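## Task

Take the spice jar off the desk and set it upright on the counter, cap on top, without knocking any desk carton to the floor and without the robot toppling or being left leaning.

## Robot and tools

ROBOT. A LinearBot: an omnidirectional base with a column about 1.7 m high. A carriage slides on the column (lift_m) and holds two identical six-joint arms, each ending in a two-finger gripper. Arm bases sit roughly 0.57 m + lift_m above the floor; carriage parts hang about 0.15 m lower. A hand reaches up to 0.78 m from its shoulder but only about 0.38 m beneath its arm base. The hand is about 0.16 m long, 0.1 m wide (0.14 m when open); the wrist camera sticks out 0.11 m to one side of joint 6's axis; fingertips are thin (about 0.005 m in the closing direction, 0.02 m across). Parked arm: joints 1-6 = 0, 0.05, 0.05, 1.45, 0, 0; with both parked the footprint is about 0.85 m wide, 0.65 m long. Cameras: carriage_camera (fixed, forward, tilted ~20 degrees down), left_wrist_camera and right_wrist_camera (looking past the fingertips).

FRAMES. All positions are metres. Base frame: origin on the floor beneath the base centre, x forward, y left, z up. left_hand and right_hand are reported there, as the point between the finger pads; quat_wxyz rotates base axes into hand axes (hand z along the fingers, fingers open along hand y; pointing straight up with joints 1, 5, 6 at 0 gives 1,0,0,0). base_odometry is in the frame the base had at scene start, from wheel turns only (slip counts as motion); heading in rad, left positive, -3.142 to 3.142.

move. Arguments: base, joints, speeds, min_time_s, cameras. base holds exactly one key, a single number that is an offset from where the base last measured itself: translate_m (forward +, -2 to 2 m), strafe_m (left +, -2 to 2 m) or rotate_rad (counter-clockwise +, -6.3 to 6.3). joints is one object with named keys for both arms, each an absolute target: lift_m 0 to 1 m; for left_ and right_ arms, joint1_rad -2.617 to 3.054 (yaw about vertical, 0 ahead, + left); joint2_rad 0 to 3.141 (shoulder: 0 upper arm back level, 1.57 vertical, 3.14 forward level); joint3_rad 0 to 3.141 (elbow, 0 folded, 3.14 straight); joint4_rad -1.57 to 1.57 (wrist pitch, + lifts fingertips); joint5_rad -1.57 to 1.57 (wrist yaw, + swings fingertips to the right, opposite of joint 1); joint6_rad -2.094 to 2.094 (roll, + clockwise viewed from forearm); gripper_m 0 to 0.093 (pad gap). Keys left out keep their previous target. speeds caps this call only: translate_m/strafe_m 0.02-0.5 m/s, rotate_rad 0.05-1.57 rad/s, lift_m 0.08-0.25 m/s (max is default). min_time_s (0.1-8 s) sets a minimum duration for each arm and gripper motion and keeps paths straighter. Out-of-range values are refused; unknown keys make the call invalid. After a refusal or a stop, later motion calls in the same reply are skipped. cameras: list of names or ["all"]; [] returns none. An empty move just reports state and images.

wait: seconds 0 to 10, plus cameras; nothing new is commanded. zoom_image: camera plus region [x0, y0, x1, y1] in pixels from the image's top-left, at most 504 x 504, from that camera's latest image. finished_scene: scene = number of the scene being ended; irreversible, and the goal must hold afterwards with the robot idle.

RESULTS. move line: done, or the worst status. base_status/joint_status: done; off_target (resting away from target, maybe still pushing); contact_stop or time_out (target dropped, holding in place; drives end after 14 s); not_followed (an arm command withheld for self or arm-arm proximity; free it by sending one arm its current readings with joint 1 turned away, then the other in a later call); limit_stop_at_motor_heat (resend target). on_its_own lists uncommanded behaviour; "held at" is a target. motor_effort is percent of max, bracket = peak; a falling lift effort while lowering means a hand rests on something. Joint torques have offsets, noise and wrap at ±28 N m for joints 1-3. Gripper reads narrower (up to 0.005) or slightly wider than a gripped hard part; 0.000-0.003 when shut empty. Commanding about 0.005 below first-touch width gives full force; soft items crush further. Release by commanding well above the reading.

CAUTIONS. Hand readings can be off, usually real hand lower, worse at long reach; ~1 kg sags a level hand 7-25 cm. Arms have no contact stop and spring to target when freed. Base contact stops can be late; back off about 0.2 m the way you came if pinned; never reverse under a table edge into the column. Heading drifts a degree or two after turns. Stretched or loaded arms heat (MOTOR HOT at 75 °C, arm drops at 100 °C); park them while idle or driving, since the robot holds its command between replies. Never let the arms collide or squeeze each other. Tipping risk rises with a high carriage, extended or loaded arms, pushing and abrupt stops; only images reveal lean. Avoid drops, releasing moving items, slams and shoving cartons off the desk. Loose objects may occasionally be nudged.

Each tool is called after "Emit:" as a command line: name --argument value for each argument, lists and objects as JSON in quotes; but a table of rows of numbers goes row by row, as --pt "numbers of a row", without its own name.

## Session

Emit:
move --joints '{"lift_m": 0.75}' --cameras '["carriage_camera"]'

Emit:
move --base '{"rotate_rad": 1.57}' --cameras '["carriage_camera"]'

Emit:
move --base '{"rotate_rad": 1.57}' --cameras '["carriage_camera"]'

Scene clock: 2.33 s.
Joint torques (N m): left_arm=[0.54 4.4 5.93 -0.22 -0.13 -0.06] | right_arm=[-0.06 4.44 7.02 -0.13 -0.01 -0.11]
move: done
base_odometry: x=+0.000 y=+0.000 heading=+0.000
base_status: not commanded
joint_positions: lift_m=+0.750 left_joint1_rad=-0.017 left_joint2_rad=+0.038 left_joint3_rad=+0.047 left_joint4_rad=+1.430 left_joint5_rad=+0.018 left_joint6_rad=-0.006 left_gripper_m=+0.09396 right_joint1_rad=-0.013 right_joint2_rad=+0.048 right_joint3_rad=+0.042 right_joint4_rad=+1.441 right_joint5_rad=+0.022 right_joint6_rad=-0.023 right_gripper_m=+0.09396
joint_status: all done
motor_effort: lift_m=+31(38) drive_wheels=-3(4)
left_hand: x=+0.2657 y=+0.3054 z=+1.7338 quat_wxyz=(+0.998, +0.009, +0.066, -0.012) (m; base frame)
right_hand: x=+0.2676 y=-0.3133 z=+1.7325 quat_wxyz=(+0.997, +0.011, +0.068, -0.019) (m; base frame)
pictures: carriage_camera
Images, in order (width x height): carriage_camera 504x504.

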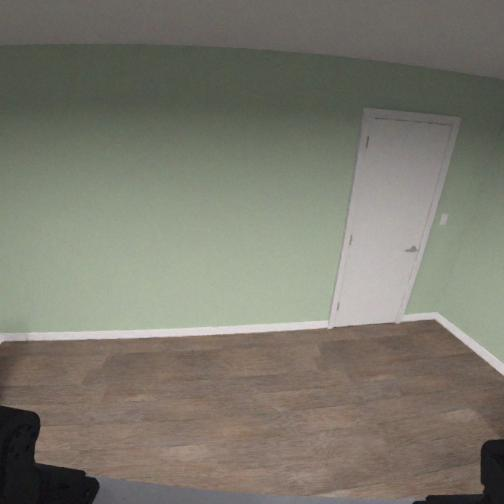

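Scene clock: 5.43 s.
Joint torques (N m): left_arm=[0.64 4.34 5.87 -0.22 -0.12 -0.05] | right_arm=[-0.02 4.34 7.04 -0.12 -0.02 -0.11]
move: done
base_odometry: x=+0.000 y=+0.000 heading=+1.569
base_status: done
joint_positions: lift_m=+0.750 left_joint1_rad=-0.017 left_joint2_rad=+0.038 left_joint3_rad=+0.047 left_joint4_rad=+1.430 left_joint5_rad=+0.017 left_joint6_rad=-0.006 left_gripper_m=+0.09397 right_joint1_rad=-0.013 right_joint2_rad=+0.048 right_joint3_rad=+0.042 right_joint4_rad=+1.440 right_joint5_rad=+0.022 right_joint6_rad=-0.023 right_gripper_m=+0.09397
joint_status: not commanded
motor_effort: lift_m=+31(31) drive_wheels=+5(17)
left_hand: x=+0.2657 y=+0.3055 z=+1.7338 quat_wxyz=(+0.998, +0.009, +0.066, -0.012) (m; base frame)
right_hand: x=+0.2678 y=-0.3133 z=+1.7325 quat_wxyz=(+0.997, +0.011, +0.068, -0.019) (m; base frame)
pictures: carriage_camera
Images, in order (width x height): carriage_camera 504x504.

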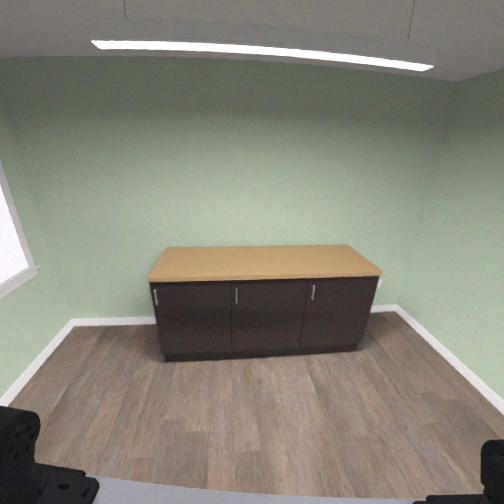

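Scene clock: 8.53 s.
Joint torques (N m): left_arm=[0.51 4.31 5.9 -0.23 -0.13 -0.06] | right_arm=[-0.03 4.4 7.04 -0.12 -0.01 -0.11]
move: done
base_odometry: x=+0.000 y=+0.000 heading=+3.139
base_status: done
joint_positions: lift_m=+0.750 left_joint1_rad=-0.017 left_joint2_rad=+0.038 left_joint3_rad=+0.047 left_joint4_rad=+1.430 left_joint5_rad=+0.017 left_joint6_rad=-0.006 left_gripper_m=+0.09398 right_joint1_rad=-0.013 right_joint2_rad=+0.048 right_joint3_rad=+0.042 right_joint4_rad=+1.440 right_joint5_rad=+0.022 right_joint6_rad=-0.023 right_gripper_m=+0.09398
joint_status: not commanded
motor_effort: lift_m=+31(31) drive_wheels=+5(16)
left_hand: x=+0.2657 y=+0.3055 z=+1.7338 quat_wxyz=(+0.998, +0.009, +0.066, -0.012) (m; base frame)
right_hand: x=+0.2679 y=-0.3133 z=+1.7325 quat_wxyz=(+0.997, +0.011, +0.068, -0.019) (m; base frame)
pictures: carriage_camera
Images, in order (width x height): carriage_camera 504x504.

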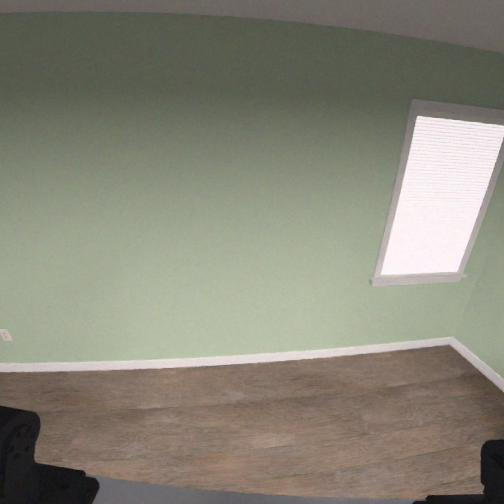

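Emit:
move --base '{"rotate_rad": 1.57}' --cameras '["carriage_camera"]'

Scene clock: 13.87 s.
Joint torques (N m): left_arm=[0.58 4.36 5.93 -0.23 -0.14 -0.04] | right_arm=[-0.05 4.41 7.05 -0.12 -0.01 -0.12]
move: done
base_odometry: x=+0.000 y=+0.000 heading=-1.575
base_status: done
joint_positions: lift_m=+0.750 left_joint1_rad=-0.017 left_joint2_rad=+0.038 left_joint3_rad=+0.047 left_joint4_rad=+1.430 left_joint5_rad=+0.017 left_joint6_rad=-0.006 left_gripper_m=+0.09398 right_joint1_rad=-0.013 right_joint2_rad=+0.048 right_joint3_rad=+0.042 right_joint4_rad=+1.440 right_joint5_rad=+0.022 right_joint6_rad=-0.023 right_gripper_m=+0.09398
joint_status: not commanded
motor_effort: lift_m=+31(31) drive_wheels=+6(14)
left_hand: x=+0.2657 y=+0.3055 z=+1.7338 quat_wxyz=(+0.998, +0.009, +0.066, -0.012) (m; base frame)
right_hand: x=+0.2679 y=-0.3133 z=+1.7325 quat_wxyz=(+0.997, +0.011, +0.068, -0.019) (m; base frame)
pictures: carriage_camera
Images, in order (width x height): carriage_camera 504x504.

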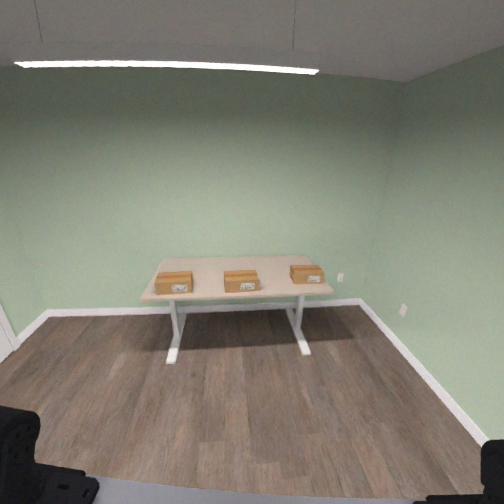

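Emit:
move --base '{"rotate_rad": 0.057}' --cameras '[]'

Emit:
move --base '{"translate_m": 0.9}' --joints '{"lift_m": 0.8}' --cameras '["carriage_camera"]'

Emit:
zoom_image --camera "carriage_camera" --region '[60, 280, 440, 440]'

Scene clock: 25.60 s.
Joint torques (N m): left_arm=[0.46 4.31 5.93 -0.21 -0.12 -0.05] | right_arm=[-0.01 4.41 7.01 -0.12 0 -0.12]
move: done
base_odometry: x=+0.000 y=+0.000 heading=-1.518
base_status: done
joint_positions: lift_m=+0.750 left_joint1_rad=-0.017 left_joint2_rad=+0.038 left_joint3_rad=+0.047 left_joint4_rad=+1.430 left_joint5_rad=+0.017 left_joint6_rad=-0.006 left_gripper_m=+0.09398 right_joint1_rad=-0.013 right_joint2_rad=+0.048 right_joint3_rad=+0.042 right_joint4_rad=+1.440 right_joint5_rad=+0.022 right_joint6_rad=-0.023 right_gripper_m=+0.09398
joint_status: not commanded
motor_effort: lift_m=+31(31) drive_wheels=+7(11)
left_hand: x=+0.2657 y=+0.3055 z=+1.7338 quat_wxyz=(+0.998, +0.009, +0.066, -0.012) (m; base frame)
right_hand: x=+0.2679 y=-0.3133 z=+1.7325 quat_wxyz=(+0.997, +0.011, +0.068, -0.019) (m; base frame)
pictures: none
No camera images: "cameras" was empty.

Scene clock: 29.70 s.
Joint torques (N m): left_arm=[0.65 4.3 5.91 -0.19 -0.12 -0.05] | right_arm=[-0.05 4.4 7.01 -0.09 -0.02 -0.12]
move: done
base_odometry: x=+0.049 y=-0.899 heading=-1.517
base_status: done
joint_positions: lift_m=+0.800 left_joint1_rad=-0.017 left_joint2_rad=+0.038 left_joint3_rad=+0.047 left_joint4_rad=+1.428 left_joint5_rad=+0.017 left_joint6_rad=-0.006 left_gripper_m=+0.09398 right_joint1_rad=-0.013 right_joint2_rad=+0.048 right_joint3_rad=+0.042 right_joint4_rad=+1.438 right_joint5_rad=+0.022 right_joint6_rad=-0.023 right_gripper_m=+0.09398
joint_status: all done
motor_effort: lift_m=+31(37) drive_wheels=-11(23)
left_hand: x=+0.2661 y=+0.3055 z=+1.7837 quat_wxyz=(+0.998, +0.009, +0.067, -0.012) (m; base frame)
right_hand: x=+0.2684 y=-0.3133 z=+1.7824 quat_wxyz=(+0.997, +0.011, +0.069, -0.019) (m; base frame)
pictures: carriage_camera
Images, in order (width x height): carriage_camera 504x504.

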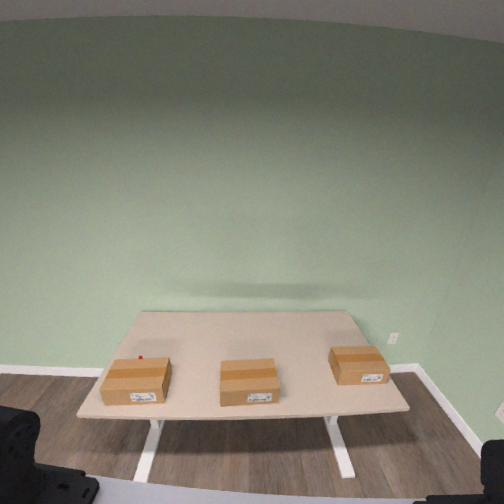

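Scaled by 1.326 from the camera's 504x504 image, which has a finer 720x720 frame.

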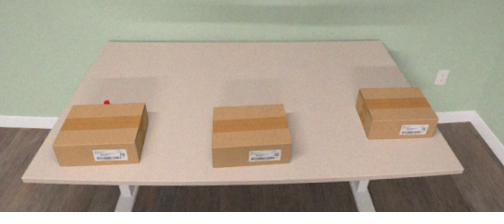

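Emit:
move --base '{"rotate_rad": 0.017}' --joints '{"left_joint1_rad": 0.0, "left_joint2_rad": 2.979, "left_joint3_rad": 2.001, "left_joint4_rad": -0.593, "left_joint5_rad": 0.0, "left_joint6_rad": 0.0}' --min_time_s 3 --cameras '[]'

Emit:
move --base '{"strafe_m": 0.295}' --speeds '{"strafe_m": 0.25}' --cameras '["carriage_camera"]'

Emit:
move --base '{"translate_m": 0.22}' --speeds '{"translate_m": 0.25}' --cameras '["carriage_camera", "left_wrist_camera"]'

Emit:
zoom_image --camera "carriage_camera" --region '[140, 320, 300, 480]'

Scene clock: 71.53 s.
Joint torques (N m): left_arm=[1.01 -15.09 7.16 0.44 -0.2 0.02] | right_arm=[-0.03 4.37 7.08 -0.1 0 -0.11]
move: done
base_odometry: x=+0.048 y=-0.899 heading=-1.501
base_status: done
joint_positions: lift_m=+0.800 left_joint1_rad=-0.005 left_joint2_rad=+2.962 left_joint3_rad=+1.981 left_joint4_rad=-0.578 left_joint5_rad=+0.008 left_joint6_rad=-0.006 left_gripper_m=+0.09398 right_joint1_rad=-0.013 right_joint2_rad=+0.048 right_joint3_rad=+0.042 right_joint4_rad=+1.438 right_joint5_rad=+0.022 right_joint6_rad=-0.023 right_gripper_m=+0.09398
joint_status: all done
motor_effort: lift_m=+31(31) drive_wheels=-13(13)
left_hand: x=+0.7017 y=+0.3053 z=+1.0989 quat_wxyz=(+0.006, +0.000, +1.000, -0.004) (m; base frame)
right_hand: x=+0.2683 y=-0.3133 z=+1.7824 quat_wxyz=(+0.997, +0.011, +0.069, -0.019) (m; base frame)
pictures: none
No camera images: "cameras" was empty.

Scene clock: 74.10 s.
Joint torques (N m): left_arm=[0.54 -15.02 7.17 0.45 -0.17 0.03] | right_arm=[-0.05 4.33 7.04 -0.11 -0.01 -0.12]
move: done
base_odometry: x=+0.343 y=-0.879 heading=-1.502
base_status: done
joint_positions: lift_m=+0.800 left_joint1_rad=+0.001 left_joint2_rad=+2.962 left_joint3_rad=+1.981 left_joint4_rad=-0.582 left_joint5_rad=+0.005 left_joint6_rad=-0.006 left_gripper_m=+0.09398 right_joint1_rad=-0.013 right_joint2_rad=+0.048 right_joint3_rad=+0.042 right_joint4_rad=+1.438 right_joint5_rad=+0.022 right_joint6_rad=-0.023 right_gripper_m=+0.09398
joint_status: not commanded
motor_effort: lift_m=+31(31) drive_wheels=-5(12)
left_hand: x=+0.7007 y=+0.3088 z=+1.0989 quat_wxyz=(+0.004, -0.004, +1.000, -0.002) (m; base frame)
right_hand: x=+0.2683 y=-0.3133 z=+1.7824 quat_wxyz=(+0.997, +0.011, +0.069, -0.019) (m; base frame)
pictures: carriage_camera
Images, in order (width x height): carriage_camera 504x504.

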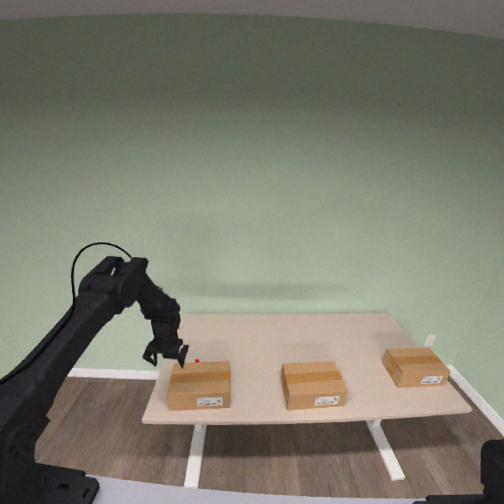

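Scene clock: 76.27 s.
Joint torques (N m): left_arm=[0.58 -15.02 7.19 0.51 -0.18 0.02] | right_arm=[-0.02 4.38 7.04 -0.09 0 -0.12]
move: done
base_odometry: x=+0.358 y=-1.098 heading=-1.501
base_status: done
joint_positions: lift_m=+0.800 left_joint1_rad=+0.001 left_joint2_rad=+2.962 left_joint3_rad=+1.981 left_joint4_rad=-0.587 left_joint5_rad=+0.005 left_joint6_rad=-0.006 left_gripper_m=+0.09398 right_joint1_rad=-0.013 right_joint2_rad=+0.048 right_joint3_rad=+0.042 right_joint4_rad=+1.437 right_joint5_rad=+0.022 right_joint6_rad=-0.023 right_gripper_m=+0.09398
joint_status: not commanded
motor_effort: lift_m=+31(31) drive_wheels=-8(16)
left_hand: x=+0.6995 y=+0.3088 z=+1.0989 quat_wxyz=(+0.002, -0.004, +1.000, -0.002) (m; base frame)
right_hand: x=+0.2687 y=-0.3133 z=+1.7824 quat_wxyz=(+0.997, +0.011, +0.070, -0.019) (m; base frame)
pictures: carriage_camera, left_wrist_camera
Images, in order (width x height): carriage_camera 504x504, left_wrist_camera 504x504.

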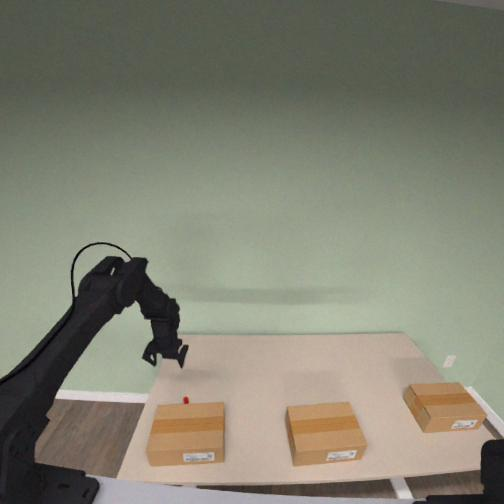

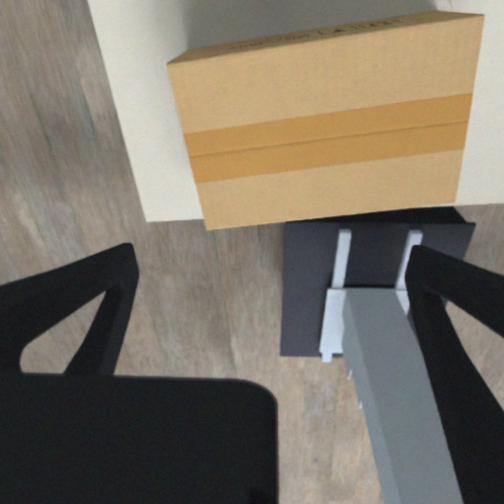

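Scaled by 3.150 from the camera's 504x504 image, which has a finer 720x720 frame.

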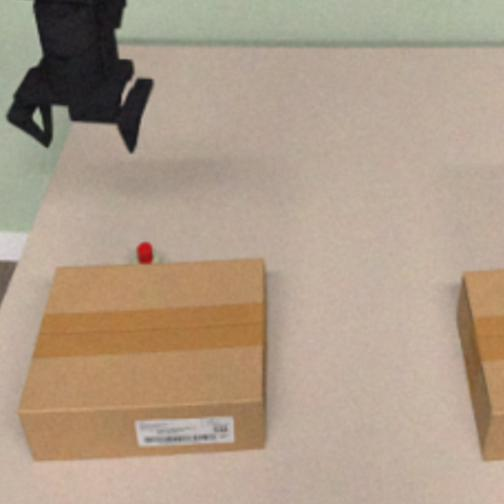

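Emit:
zoom_image --camera "carriage_camera" --region '[165, 380, 225, 440]'

Emit:
move --base '{"translate_m": 0.11}' --speeds '{"translate_m": 0.2}' --cameras '["carriage_camera", "left_wrist_camera"]'

Emit:
zoom_image --camera "carriage_camera" --region '[150, 390, 220, 460]'

Scaled by 8.400 from the camera's 504x504 image, which has a finer 720x720 frame.

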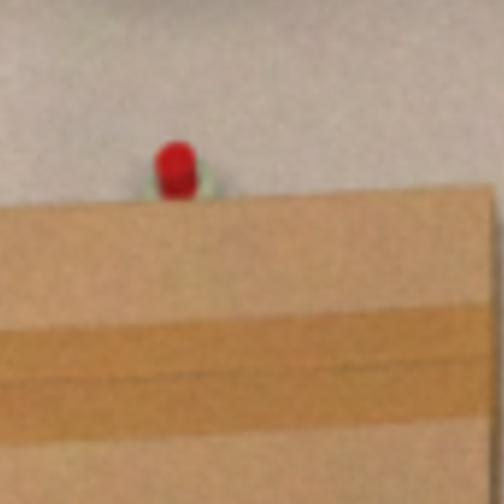

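Scene clock: 85.37 s.
Joint torques (N m): left_arm=[0.47 -15.13 7.19 0.52 -0.17 0.01] | right_arm=[-0.05 4.4 6.98 -0.08 0 -0.12]
move: done
base_odometry: x=+0.367 y=-1.208 heading=-1.500
base_status: done
joint_positions: lift_m=+0.800 left_joint1_rad=+0.001 left_joint2_rad=+2.962 left_joint3_rad=+1.981 left_joint4_rad=-0.589 left_joint5_rad=+0.005 left_joint6_rad=-0.006 left_gripper_m=+0.09398 right_joint1_rad=-0.013 right_joint2_rad=+0.048 right_joint3_rad=+0.042 right_joint4_rad=+1.436 right_joint5_rad=+0.022 right_joint6_rad=-0.023 right_gripper_m=+0.09398
joint_status: not commanded
motor_effort: lift_m=+31(31) drive_wheels=-10(14)
left_hand: x=+0.6990 y=+0.3088 z=+1.0989 quat_wxyz=(+0.001, -0.004, +1.000, -0.002) (m; base frame)
right_hand: x=+0.2688 y=-0.3133 z=+1.7824 quat_wxyz=(+0.997, +0.011, +0.070, -0.019) (m; base frame)
pictures: carriage_camera, left_wrist_camera
Images, in order (width x height): carriage_camera 504x504, left_wrist_camera 504x504.

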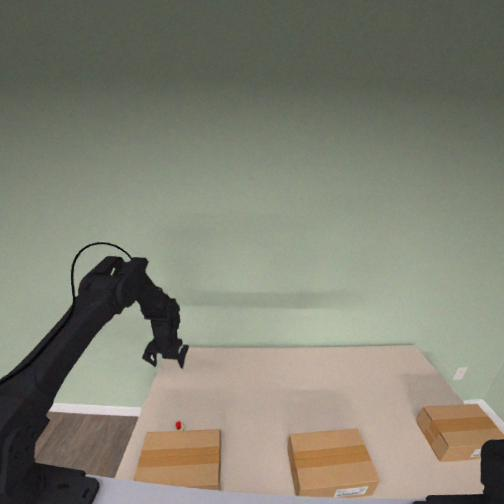

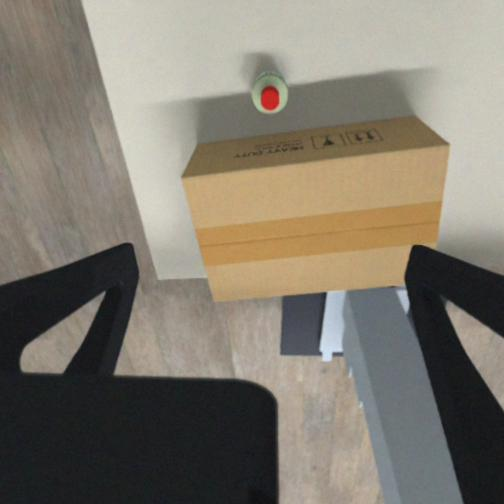

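Scaled by 7.200 from the camera's 504x504 image, which has a finer 720x720 frame.

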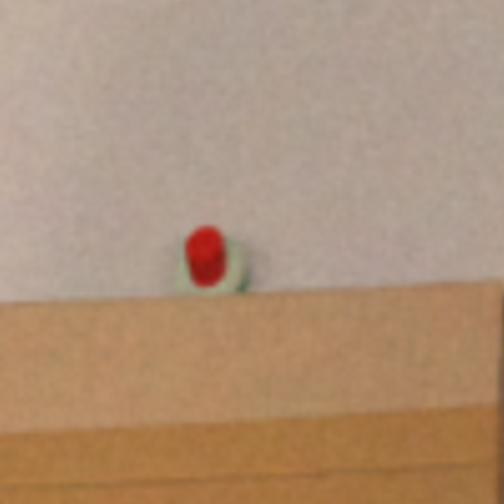

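Emit:
move --base '{"translate_m": -0.009}' --speeds '{"translate_m": 0.08}' --joints '{"lift_m": 0.62}' --cameras '["left_wrist_camera", "carriage_camera"]'

Emit:
zoom_image --camera "left_wrist_camera" --region '[170, 40, 370, 240]'

Scene clock: 105.50 s.
Joint torques (N m): left_arm=[0.62 -16.24 6.24 0.5 -0.17 0.02] | right_arm=[-0.01 4.44 6.99 -0.12 -0.01 -0.12]
move: done
base_odometry: x=+0.366 y=-1.199 heading=-1.499
base_status: done
joint_positions: lift_m=+0.620 left_joint1_rad=+0.001 left_joint2_rad=+2.974 left_joint3_rad=+1.990 left_joint4_rad=-0.591 left_joint5_rad=+0.005 left_joint6_rad=-0.006 left_gripper_m=+0.09398 right_joint1_rad=-0.013 right_joint2_rad=+0.048 right_joint3_rad=+0.042 right_joint4_rad=+1.440 right_joint5_rad=+0.022 right_joint6_rad=-0.023 right_gripper_m=+0.09398
joint_status: all done
motor_effort: lift_m=+28(28) drive_wheels=-6(15)
left_hand: x=+0.6978 y=+0.3088 z=+0.9155 quat_wxyz=(-0.002, -0.004, +1.000, -0.002) (m; base frame)
right_hand: x=+0.2679 y=-0.3133 z=+1.6028 quat_wxyz=(+0.997, +0.011, +0.068, -0.019) (m; base frame)
pictures: carriage_camera, left_wrist_camera
Images, in order (width x height): carriage_camera 504x504, left_wrist_camera 504x504.

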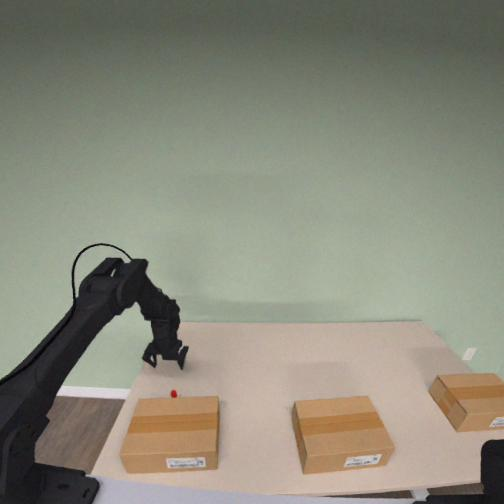

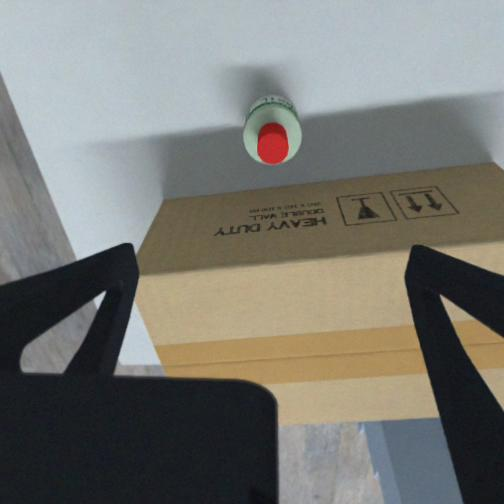

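Scaled by 2.520 from the camera's 504x504 image, which has a finer 720x720 frame.

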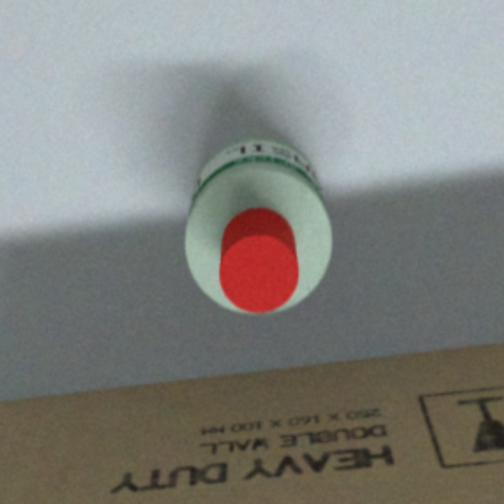

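Emit:
move --base '{"translate_m": -0.004}' --speeds '{"translate_m": 0.05}' --cameras '[]'

Emit:
move --joints '{"lift_m": 0.52}' --speeds '{"lift_m": 0.1}' --cameras '["left_wrist_camera"]'

Scene clock: 127.73 s.
Joint torques (N m): left_arm=[0.49 -16.28 6.17 0.53 -0.17 0.02] | right_arm=[-0.02 4.36 7.04 -0.16 -0.01 -0.13]
move: done
base_odometry: x=+0.366 y=-1.195 heading=-1.499
base_status: done
joint_positions: lift_m=+0.620 left_joint1_rad=+0.001 left_joint2_rad=+2.974 left_joint3_rad=+1.990 left_joint4_rad=-0.591 left_joint5_rad=+0.005 left_joint6_rad=-0.006 left_gripper_m=+0.09398 right_joint1_rad=-0.013 right_joint2_rad=+0.048 right_joint3_rad=+0.042 right_joint4_rad=+1.443 right_joint5_rad=+0.022 right_joint6_rad=-0.023 right_gripper_m=+0.09398
joint_status: not commanded
motor_effort: lift_m=+28(28) drive_wheels=+1(14)
left_hand: x=+0.6977 y=+0.3088 z=+0.9155 quat_wxyz=(-0.002, -0.004, +1.000, -0.002) (m; base frame)
right_hand: x=+0.2671 y=-0.3133 z=+1.6029 quat_wxyz=(+0.998, +0.011, +0.067, -0.019) (m; base frame)
pictures: none
No camera images: "cameras" was empty.

Scene clock: 129.13 s.
Joint torques (N m): left_arm=[0.44 -16.29 6.2 0.53 -0.17 0.01] | right_arm=[0.03 4.37 7.04 -0.17 -0.01 -0.12]
move: done
base_odometry: x=+0.366 y=-1.195 heading=-1.499
base_status: not commanded
joint_positions: lift_m=+0.520 left_joint1_rad=+0.001 left_joint2_rad=+2.975 left_joint3_rad=+1.992 left_joint4_rad=-0.591 left_joint5_rad=+0.005 left_joint6_rad=-0.006 left_gripper_m=+0.09398 right_joint1_rad=-0.013 right_joint2_rad=+0.048 right_joint3_rad=+0.042 right_joint4_rad=+1.444 right_joint5_rad=+0.022 right_joint6_rad=-0.023 right_gripper_m=+0.09398
joint_status: all done
motor_effort: lift_m=+28(28) drive_wheels=-6(7)
left_hand: x=+0.6976 y=+0.3088 z=+0.8151 quat_wxyz=(-0.002, -0.004, +1.000, -0.002) (m; base frame)
right_hand: x=+0.2670 y=-0.3133 z=+1.5029 quat_wxyz=(+0.998, +0.011, +0.067, -0.019) (m; base frame)
pictures: left_wrist_camera
Images, in order (width x height): left_wrist_camera 504x504.

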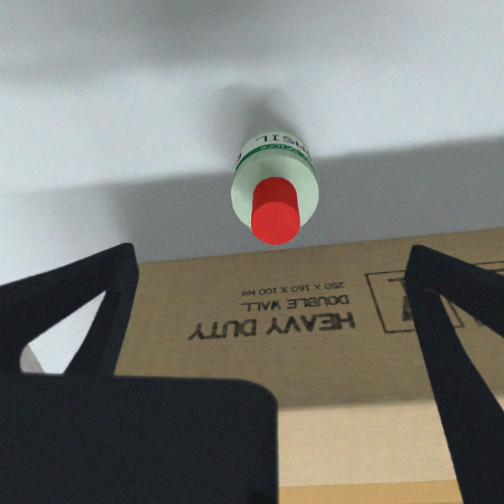

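Emit:
move --joints '{"lift_m": 0.447}' --speeds '{"lift_m": 0.08}' --cameras '["left_wrist_camera"]'

Scene clock: 138.70 s.
Joint torques (N m): left_arm=[0.53 -16.36 6 0.54 -0.17 0.02] | right_arm=[-0.02 4.4 7.01 -0.17 -0.01 -0.12]
move: done
base_odometry: x=+0.366 y=-1.195 heading=-1.499
base_status: not commanded
joint_positions: lift_m=+0.447 left_joint1_rad=+0.001 left_joint2_rad=+2.975 left_joint3_rad=+1.992 left_joint4_rad=-0.591 left_joint5_rad=+0.005 left_joint6_rad=-0.006 left_gripper_m=+0.09398 right_joint1_rad=-0.013 right_joint2_rad=+0.048 right_joint3_rad=+0.042 right_joint4_rad=+1.444 right_joint5_rad=+0.022 right_joint6_rad=-0.023 right_gripper_m=+0.09398
joint_status: all done
motor_effort: lift_m=+28(29) drive_wheels=-4(5)
left_hand: x=+0.6979 y=+0.3088 z=+0.7422 quat_wxyz=(-0.002, -0.004, +1.000, -0.002) (m; base frame)
right_hand: x=+0.2670 y=-0.3133 z=+1.4299 quat_wxyz=(+0.998, +0.011, +0.067, -0.019) (m; base frame)
pictures: left_wrist_camera
Images, in order (width x height): left_wrist_camera 504x504.

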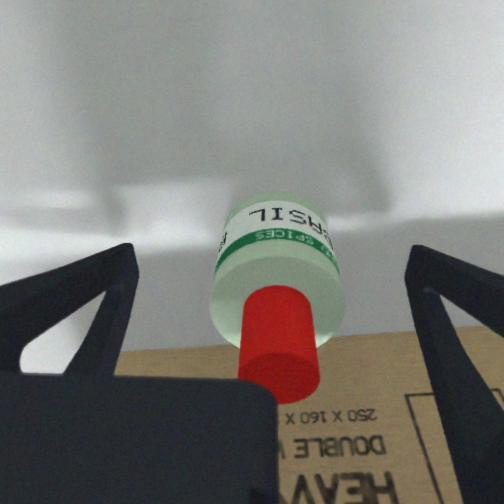

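Emit:
move --joints '{"left_gripper_m": 0.03}' --min_time_s 2 --cameras '["left_wrist_camera"]'

Scene clock: 145.47 s.
Joint torques (N m): left_arm=[0.58 -16.4 6.05 0.53 -0.17 0.01] | right_arm=[0.01 4.41 7.06 -0.17 -0.01 -0.11]
move: off_target
base_odometry: x=+0.366 y=-1.195 heading=-1.499
base_status: not commanded
joint_positions: lift_m=+0.447 left_joint1_rad=+0.001 left_joint2_rad=+2.975 left_joint3_rad=+1.992 left_joint4_rad=-0.591 left_joint5_rad=+0.005 left_joint6_rad=-0.006 left_gripper_m=+0.03756 right_joint1_rad=-0.013 right_joint2_rad=+0.048 right_joint3_rad=+0.042 right_joint4_rad=+1.444 right_joint5_rad=+0.022 right_joint6_rad=-0.023 right_gripper_m=+0.09398
joint_status: left_gripper_m off_target (ended at +0.03759, target +0.03000)
motor_effort: lift_m=+28(28) drive_wheels=+2(3)
left_hand: x=+0.6979 y=+0.3088 z=+0.7422 quat_wxyz=(-0.002, -0.004, +1.000, -0.002) (m; base frame)
right_hand: x=+0.2670 y=-0.3133 z=+1.4299 quat_wxyz=(+0.998, +0.011, +0.067, -0.019) (m; base frame)
pictures: left_wrist_camera
Images, in order (width x height): left_wrist_camera 504x504.

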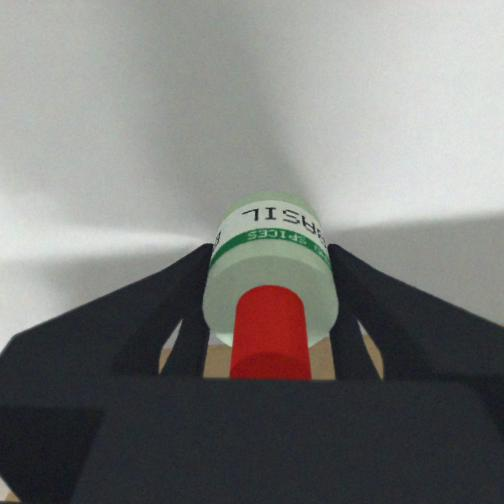

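Emit:
move --joints '{"lift_m": 0.5}' --speeds '{"lift_m": 0.08}' --cameras '["left_wrist_camera"]'

Emit:
move --joints '{"lift_m": 0.78}' --speeds '{"lift_m": 0.2}' --cameras '["left_wrist_camera"]'

Emit:
move --base '{"translate_m": -0.6}' --speeds '{"translate_m": 0.3}' --joints '{"left_joint2_rad": 1.6, "left_joint3_rad": 1.45, "left_joint4_rad": -1.42}' --min_time_s 3 --cameras '["carriage_camera", "left_wrist_camera"]'

Scene clock: 160.57 s.
Joint torques (N m): left_arm=[0.57 -16.58 5.98 0.54 -0.18 0.01] | right_arm=[-0.02 4.41 6.98 -0.17 -0.02 -0.11]
move: done
base_odometry: x=+0.366 y=-1.195 heading=-1.499
base_status: not commanded
joint_positions: lift_m=+0.500 left_joint1_rad=+0.001 left_joint2_rad=+2.977 left_joint3_rad=+1.992 left_joint4_rad=-0.592 left_joint5_rad=+0.005 left_joint6_rad=-0.006 left_gripper_m=+0.03756 right_joint1_rad=-0.013 right_joint2_rad=+0.048 right_joint3_rad=+0.042 right_joint4_rad=+1.444 right_joint5_rad=+0.022 right_joint6_rad=-0.023 right_gripper_m=+0.09398
joint_status: all done
motor_effort: lift_m=+31(36) drive_wheels=-2(6)
left_hand: x=+0.6973 y=+0.3088 z=+0.7944 quat_wxyz=(-0.003, -0.004, +1.000, -0.002) (m; base frame)
right_hand: x=+0.2670 y=-0.3133 z=+1.4826 quat_wxyz=(+0.998, +0.011, +0.067, -0.019) (m; base frame)
pictures: left_wrist_camera
Images, in order (width x height): left_wrist_camera 504x504.

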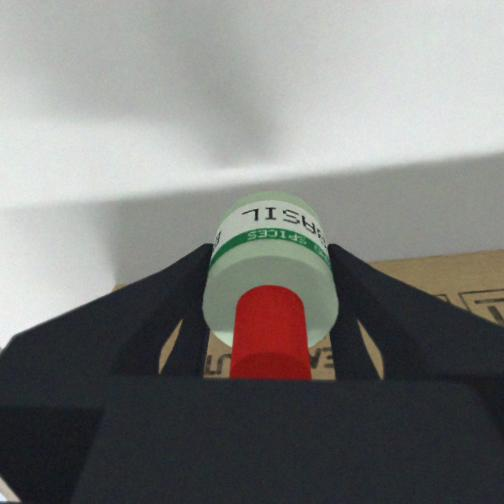

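Scene clock: 162.43 s.
Joint torques (N m): left_arm=[0.51 -16.64 5.98 0.48 -0.16 0.02] | right_arm=[-0.01 4.38 6.99 -0.16 0 -0.12]
move: done
base_odometry: x=+0.366 y=-1.195 heading=-1.499
base_status: not commanded
joint_positions: lift_m=+0.780 left_joint1_rad=+0.001 left_joint2_rad=+2.978 left_joint3_rad=+1.992 left_joint4_rad=-0.592 left_joint5_rad=+0.005 left_joint6_rad=-0.006 left_gripper_m=+0.03756 right_joint1_rad=-0.013 right_joint2_rad=+0.048 right_joint3_rad=+0.042 right_joint4_rad=+1.444 right_joint5_rad=+0.022 right_joint6_rad=-0.023 right_gripper_m=+0.09398
joint_status: all done
motor_effort: lift_m=+30(37) drive_wheels=-4(6)
left_hand: x=+0.6967 y=+0.3088 z=+1.0738 quat_wxyz=(-0.004, -0.004, +1.000, -0.002) (m; base frame)
right_hand: x=+0.2670 y=-0.3133 z=+1.7627 quat_wxyz=(+0.998, +0.011, +0.067, -0.019) (m; base frame)
pictures: left_wrist_camera
Images, in order (width x height): left_wrist_camera 504x504.

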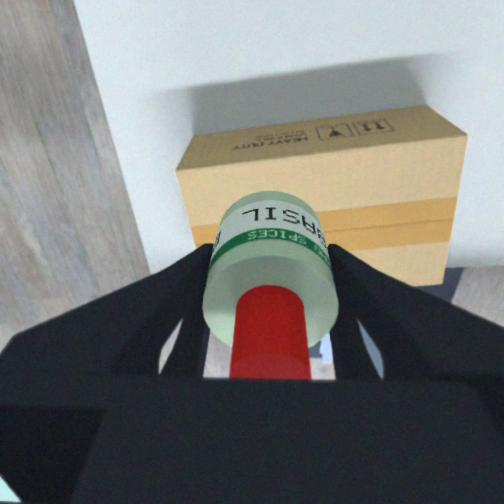

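Scene clock: 166.03 s.
Joint torques (N m): left_arm=[0.51 -9.98 5.52 0.49 -0.17 0.02] | right_arm=[-0.02 4.42 7.05 -0.18 0 -0.12]
move: done
base_odometry: x=+0.323 y=-0.596 heading=-1.499
base_status: done
joint_positions: lift_m=+0.780 left_joint1_rad=+0.001 left_joint2_rad=+1.620 left_joint3_rad=+1.463 left_joint4_rad=-1.411 left_joint5_rad=+0.005 left_joint6_rad=-0.006 left_gripper_m=+0.03755 right_joint1_rad=-0.013 right_joint2_rad=+0.048 right_joint3_rad=+0.042 right_joint4_rad=+1.444 right_joint5_rad=+0.022 right_joint6_rad=-0.023 right_gripper_m=+0.09398
joint_status: all done
motor_effort: lift_m=+30(31) drive_wheels=-1(16)
left_hand: x=+0.5179 y=+0.3085 z=+1.4865 quat_wxyz=(+0.001, -0.003, +1.000, -0.002) (m; base frame)
right_hand: x=+0.2670 y=-0.3133 z=+1.7627 quat_wxyz=(+0.998, +0.011, +0.067, -0.019) (m; base frame)
pictures: carriage_camera, left_wrist_camera
Images, in order (width x height): carriage_camera 504x504, left_wrist_camera 504x504.

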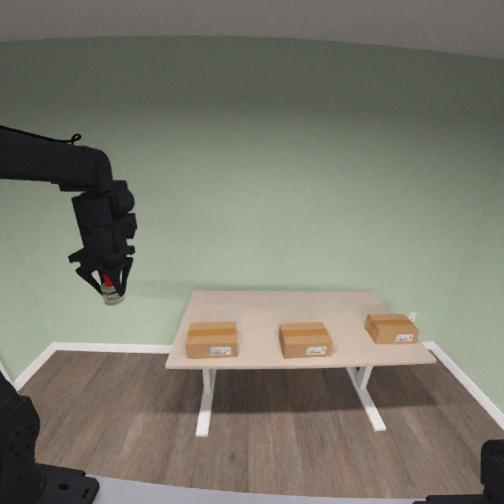

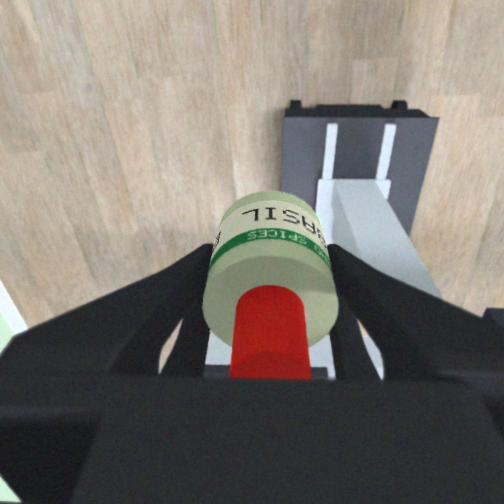

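Emit:
move --base '{"rotate_rad": -3.138}' --speeds '{"rotate_rad": 1.0}' --cameras '[]'

Emit:
move --base '{"strafe_m": -0.158}' --speeds '{"strafe_m": 0.25}' --cameras '[]'

Emit:
move --base '{"translate_m": 1.25}' --speeds '{"translate_m": 0.35}' --cameras '["carriage_camera", "left_wrist_camera"]'

Scene clock: 175.27 s.
Joint torques (N m): left_arm=[0.57 -9.99 5.39 0.5 -0.15 0.02] | right_arm=[-0.03 4.38 7.01 -0.17 -0.01 -0.12]
move: done
base_odometry: x=+0.323 y=-0.597 heading=+1.647
base_status: done
joint_positions: lift_m=+0.780 left_joint1_rad=+0.001 left_joint2_rad=+1.620 left_joint3_rad=+1.463 left_joint4_rad=-1.414 left_joint5_rad=+0.003 left_joint6_rad=-0.006 left_gripper_m=+0.03755 right_joint1_rad=-0.013 right_joint2_rad=+0.048 right_joint3_rad=+0.042 right_joint4_rad=+1.444 right_joint5_rad=+0.022 right_joint6_rad=-0.023 right_gripper_m=+0.09400
joint_status: not commanded
motor_effort: lift_m=+30(31) drive_wheels=+5(16)
left_hand: x=+0.5172 y=+0.3088 z=+1.4865 quat_wxyz=(+0.000, -0.003, +1.000, -0.001) (m; base frame)
right_hand: x=+0.2670 y=-0.3133 z=+1.7627 quat_wxyz=(+0.998, +0.011, +0.067, -0.019) (m; base frame)
pictures: none
No camera images: "cameras" was empty.

Scene clock: 177.27 s.
Joint torques (N m): left_arm=[0.72 -10.17 5.33 0.51 -0.14 0.02] | right_arm=[-0.03 4.37 7.02 -0.17 -0.01 -0.11]
move: done
base_odometry: x=+0.480 y=-0.585 heading=+1.645
base_status: done
joint_positions: lift_m=+0.780 left_joint1_rad=-0.002 left_joint2_rad=+1.620 left_joint3_rad=+1.463 left_joint4_rad=-1.414 left_joint5_rad=+0.003 left_joint6_rad=-0.006 left_gripper_m=+0.03755 right_joint1_rad=-0.013 right_joint2_rad=+0.048 right_joint3_rad=+0.042 right_joint4_rad=+1.444 right_joint5_rad=+0.022 right_joint6_rad=-0.023 right_gripper_m=+0.09400
joint_status: not commanded
motor_effort: lift_m=+30(31) drive_wheels=-13(19)
left_hand: x=+0.5169 y=+0.3081 z=+1.4866 quat_wxyz=(+0.000, -0.002, +1.000, -0.001) (m; base frame)
right_hand: x=+0.2670 y=-0.3133 z=+1.7627 quat_wxyz=(+0.998, +0.011, +0.067, -0.018) (m; base frame)
pictures: none
No camera images: "cameras" was empty.

Scene clock: 182.67 s.
Joint torques (N m): left_arm=[0.76 -10.02 5.44 0.53 -0.14 0.01] | right_arm=[-0.06 4.38 7.05 -0.18 -0.02 -0.11]
move: done
base_odometry: x=+0.389 y=+0.662 heading=+1.645
base_status: done
joint_positions: lift_m=+0.780 left_joint1_rad=-0.001 left_joint2_rad=+1.619 left_joint3_rad=+1.463 left_joint4_rad=-1.416 left_joint5_rad=+0.003 left_joint6_rad=-0.006 left_gripper_m=+0.03755 right_joint1_rad=-0.013 right_joint2_rad=+0.048 right_joint3_rad=+0.042 right_joint4_rad=+1.444 right_joint5_rad=+0.022 right_joint6_rad=-0.023 right_gripper_m=+0.09400
joint_status: not commanded
motor_effort: lift_m=+30(31) drive_wheels=-5(13)
left_hand: x=+0.5164 y=+0.3082 z=+1.4869 quat_wxyz=(-0.001, -0.002, +1.000, -0.001) (m; base frame)
right_hand: x=+0.2669 y=-0.3133 z=+1.7627 quat_wxyz=(+0.998, +0.011, +0.066, -0.018) (m; base frame)
pictures: carriage_camera, left_wrist_camera
Images, in order (width x height): carriage_camera 504x504, left_wrist_camera 504x504.

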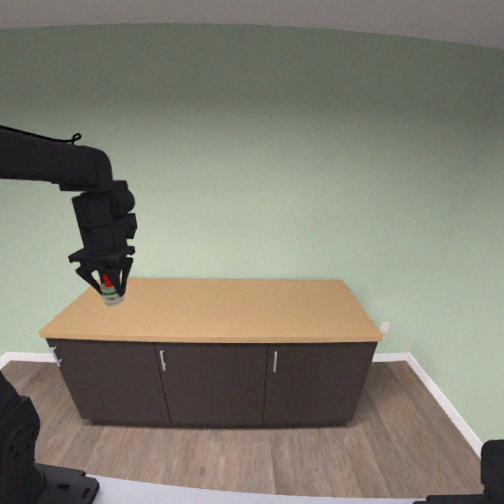

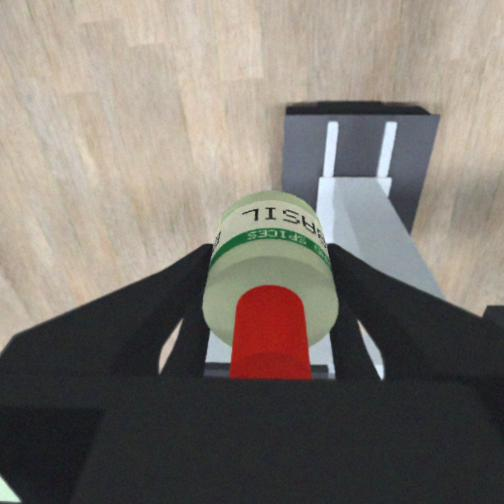

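Emit:
move --base '{"translate_m": 0.54}' --speeds '{"translate_m": 0.25}' --joints '{"left_joint2_rad": 2.979, "left_joint3_rad": 2.001, "left_joint4_rad": -0.593}' --min_time_s 3 --cameras '["carriage_camera", "left_wrist_camera"]'

Emit:
move --joints '{"lift_m": 0.68}' --speeds '{"lift_m": 0.12}' --cameras '["carriage_camera", "left_wrist_camera"]'

Scene clock: 199.13 s.
Joint torques (N m): left_arm=[0.75 -14.75 7.12 0.66 -0.14 0.01] | right_arm=[-0.05 4.38 7.02 -0.18 -0.02 -0.12]
move: done
base_odometry: x=+0.350 y=+1.200 heading=+1.644
base_status: done
joint_positions: lift_m=+0.780 left_joint1_rad=-0.001 left_joint2_rad=+2.960 left_joint3_rad=+1.982 left_joint4_rad=-0.602 left_joint5_rad=+0.003 left_joint6_rad=-0.006 left_gripper_m=+0.03755 right_joint1_rad=-0.013 right_joint2_rad=+0.048 right_joint3_rad=+0.042 right_joint4_rad=+1.444 right_joint5_rad=+0.022 right_joint6_rad=-0.023 right_gripper_m=+0.09400
joint_status: all done
motor_effort: lift_m=+30(31) drive_wheels=-8(12)
left_hand: x=+0.6967 y=+0.3080 z=+1.0801 quat_wxyz=(-0.005, -0.002, +1.000, -0.001) (m; base frame)
right_hand: x=+0.2669 y=-0.3133 z=+1.7627 quat_wxyz=(+0.998, +0.011, +0.066, -0.018) (m; base frame)
pictures: carriage_camera, left_wrist_camera
Images, in order (width x height): carriage_camera 504x504, left_wrist_camera 504x504.

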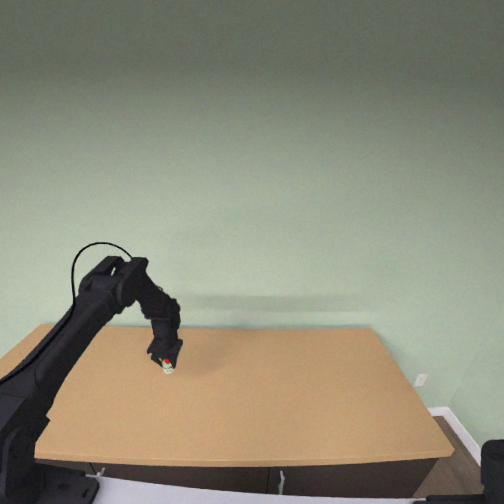

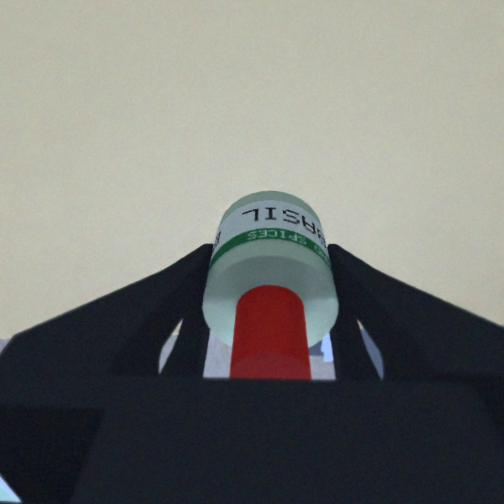

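Scene clock: 200.40 s.
Joint torques (N m): left_arm=[0.75 -15.73 6.74 0.59 -0.15 0.03] | right_arm=[-0.03 4.36 7.05 -0.18 -0.01 -0.12]
move: done
base_odometry: x=+0.349 y=+1.200 heading=+1.644
base_status: not commanded
joint_positions: lift_m=+0.680 left_joint1_rad=-0.001 left_joint2_rad=+2.971 left_joint3_rad=+1.987 left_joint4_rad=-0.598 left_joint5_rad=+0.003 left_joint6_rad=-0.006 left_gripper_m=+0.03755 right_joint1_rad=-0.013 right_joint2_rad=+0.048 right_joint3_rad=+0.042 right_joint4_rad=+1.444 right_joint5_rad=+0.022 right_joint6_rad=-0.023 right_gripper_m=+0.09400
joint_status: all done
motor_effort: lift_m=+28(28) drive_wheels=-7(8)
left_hand: x=+0.6959 y=+0.3080 z=+0.9765 quat_wxyz=(-0.005, -0.002, +1.000, -0.001) (m; base frame)
right_hand: x=+0.2669 y=-0.3133 z=+1.6629 quat_wxyz=(+0.998, +0.011, +0.066, -0.018) (m; base frame)
pictures: carriage_camera, left_wrist_camera
Images, in order (width x height): carriage_camera 504x504, left_wrist_camera 504x504.

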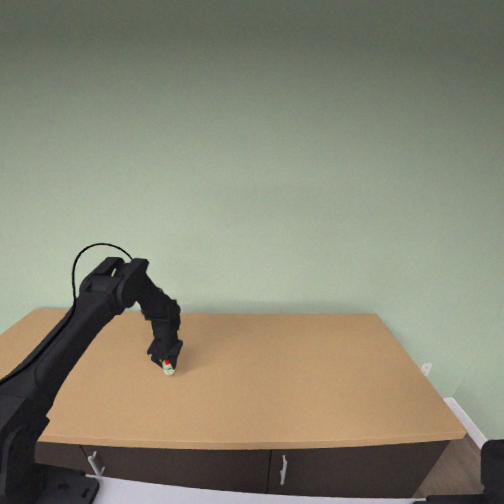

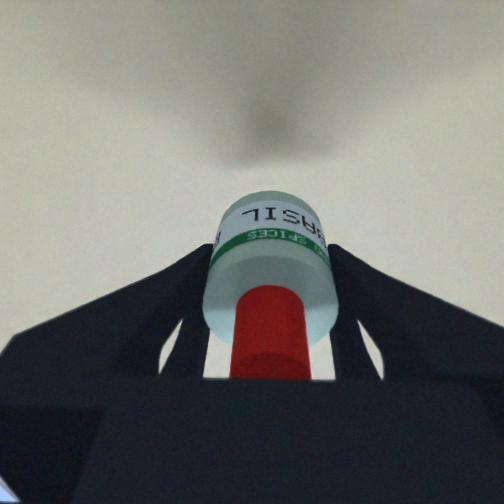

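Emit:
move --joints '{"lift_m": 0.646, "left_joint4_rad": -0.583}' --speeds '{"lift_m": 0.08}' --cameras '["left_wrist_camera"]'

Emit:
move --joints '{"lift_m": 0.640}' --speeds '{"lift_m": 0.08}' --cameras '[]'

Emit:
move --joints '{"lift_m": 0.635}' --speeds '{"lift_m": 0.08}' --cameras '["left_wrist_camera"]'

Scene clock: 210.77 s.
Joint torques (N m): left_arm=[0.66 -16.03 6.42 0.63 -0.15 0.01] | right_arm=[-0.08 4.4 7.08 -0.17 -0.01 -0.11]
move: done
base_odometry: x=+0.349 y=+1.200 heading=+1.644
base_status: not commanded
joint_positions: lift_m=+0.646 left_joint1_rad=-0.001 left_joint2_rad=+2.972 left_joint3_rad=+1.988 left_joint4_rad=-0.589 left_joint5_rad=+0.003 left_joint6_rad=-0.006 left_gripper_m=+0.03755 right_joint1_rad=-0.013 right_joint2_rad=+0.048 right_joint3_rad=+0.042 right_joint4_rad=+1.444 right_joint5_rad=+0.022 right_joint6_rad=-0.023 right_gripper_m=+0.09400
joint_status: all done
motor_effort: lift_m=+27(29) drive_wheels=-7(7)
left_hand: x=+0.6980 y=+0.3080 z=+0.9421 quat_wxyz=(-0.001, -0.002, +1.000, -0.001) (m; base frame)
right_hand: x=+0.2669 y=-0.3133 z=+1.6290 quat_wxyz=(+0.998, +0.011, +0.066, -0.018) (m; base frame)
pictures: left_wrist_camera
Images, in order (width x height): left_wrist_camera 504x504.

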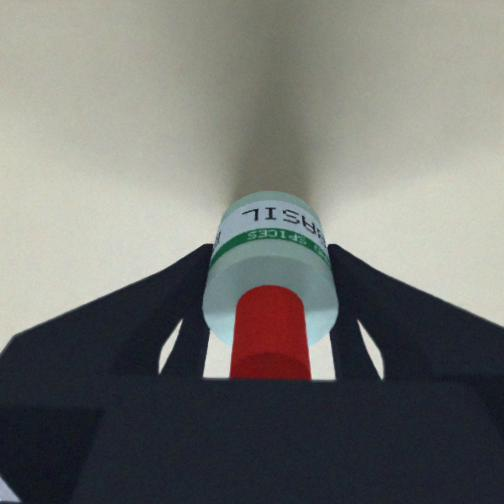

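Scene clock: 211.20 s.
Joint torques (N m): left_arm=[0.79 -16.2 6.38 0.58 -0.15 0.02] | right_arm=[-0.03 4.38 7.04 -0.18 -0.01 -0.12]
move: done
base_odometry: x=+0.349 y=+1.200 heading=+1.644
base_status: not commanded
joint_positions: lift_m=+0.640 left_joint1_rad=-0.001 left_joint2_rad=+2.975 left_joint3_rad=+1.990 left_joint4_rad=-0.586 left_joint5_rad=+0.003 left_joint6_rad=-0.006 left_gripper_m=+0.03755 right_joint1_rad=-0.013 right_joint2_rad=+0.048 right_joint3_rad=+0.042 right_joint4_rad=+1.444 right_joint5_rad=+0.022 right_joint6_rad=-0.023 right_gripper_m=+0.09400
joint_status: all done
motor_effort: lift_m=+27(28) drive_wheels=-7(8)
left_hand: x=+0.6984 y=+0.3080 z=+0.9350 quat_wxyz=(+0.000, -0.002, +1.000, -0.001) (m; base frame)
right_hand: x=+0.2669 y=-0.3133 z=+1.6229 quat_wxyz=(+0.998, +0.011, +0.066, -0.018) (m; base frame)
pictures: none
No camera images: "cameras" was empty.

Scene clock: 211.63 s.
Joint torques (N m): left_arm=[0.72 -16.14 5.81 0.58 -0.14 0.01] | right_arm=[-0.09 4.38 6.99 -0.18 -0.01 -0.11]
move: done
base_odometry: x=+0.349 y=+1.200 heading=+1.644
base_status: not commanded
joint_positions: lift_m=+0.635 left_joint1_rad=-0.001 left_joint2_rad=+2.973 left_joint3_rad=+1.995 left_joint4_rad=-0.583 left_joint5_rad=+0.003 left_joint6_rad=-0.005 left_gripper_m=+0.03755 right_joint1_rad=-0.013 right_joint2_rad=+0.048 right_joint3_rad=+0.042 right_joint4_rad=+1.444 right_joint5_rad=+0.022 right_joint6_rad=-0.023 right_gripper_m=+0.09400
joint_status: all done
motor_effort: lift_m=+26(27) drive_wheels=-6(8)
left_hand: x=+0.7020 y=+0.3079 z=+0.9322 quat_wxyz=(+0.005, -0.002, +1.000, -0.001) (m; base frame)
right_hand: x=+0.2669 y=-0.3133 z=+1.6181 quat_wxyz=(+0.998, +0.011, +0.066, -0.018) (m; base frame)
pictures: left_wrist_camera
Images, in order (width x height): left_wrist_camera 504x504.

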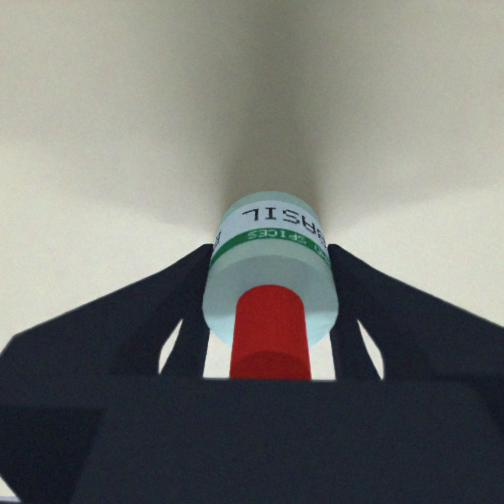

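Emit:
move --joints '{"lift_m": 0.632}' --speeds '{"lift_m": 0.08}' --cameras '["left_wrist_camera"]'

Scene clock: 214.60 s.
Joint torques (N m): left_arm=[0.69 -15.84 5.67 0.72 -0.14 0.01] | right_arm=[-0.06 4.37 7.04 -0.18 -0.02 -0.12]
move: done
base_odometry: x=+0.349 y=+1.200 heading=+1.644
base_status: not commanded
joint_positions: lift_m=+0.632 left_joint1_rad=-0.001 left_joint2_rad=+2.969 left_joint3_rad=+1.997 left_joint4_rad=-0.594 left_joint5_rad=+0.003 left_joint6_rad=-0.005 left_gripper_m=+0.03755 right_joint1_rad=-0.013 right_joint2_rad=+0.048 right_joint3_rad=+0.042 right_joint4_rad=+1.444 right_joint5_rad=+0.022 right_joint6_rad=-0.023 right_gripper_m=+0.09400
joint_status: all done
motor_effort: lift_m=+25(26) drive_wheels=+2(7)
left_hand: x=+0.7016 y=+0.3079 z=+0.9313 quat_wxyz=(+0.002, -0.002, +1.000, -0.001) (m; base frame)
right_hand: x=+0.2669 y=-0.3133 z=+1.6152 quat_wxyz=(+0.998, +0.011, +0.066, -0.018) (m; base frame)
pictures: left_wrist_camera
Images, in order (width x height): left_wrist_camera 504x504.

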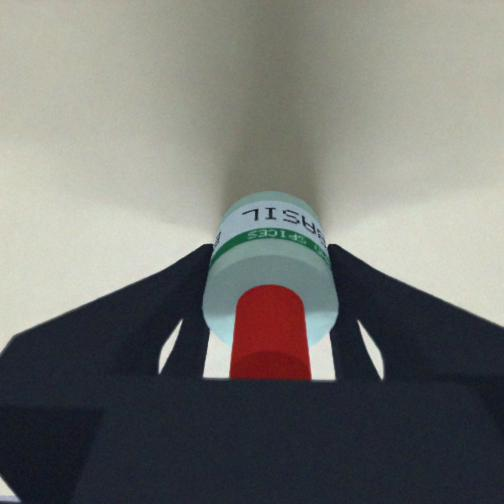

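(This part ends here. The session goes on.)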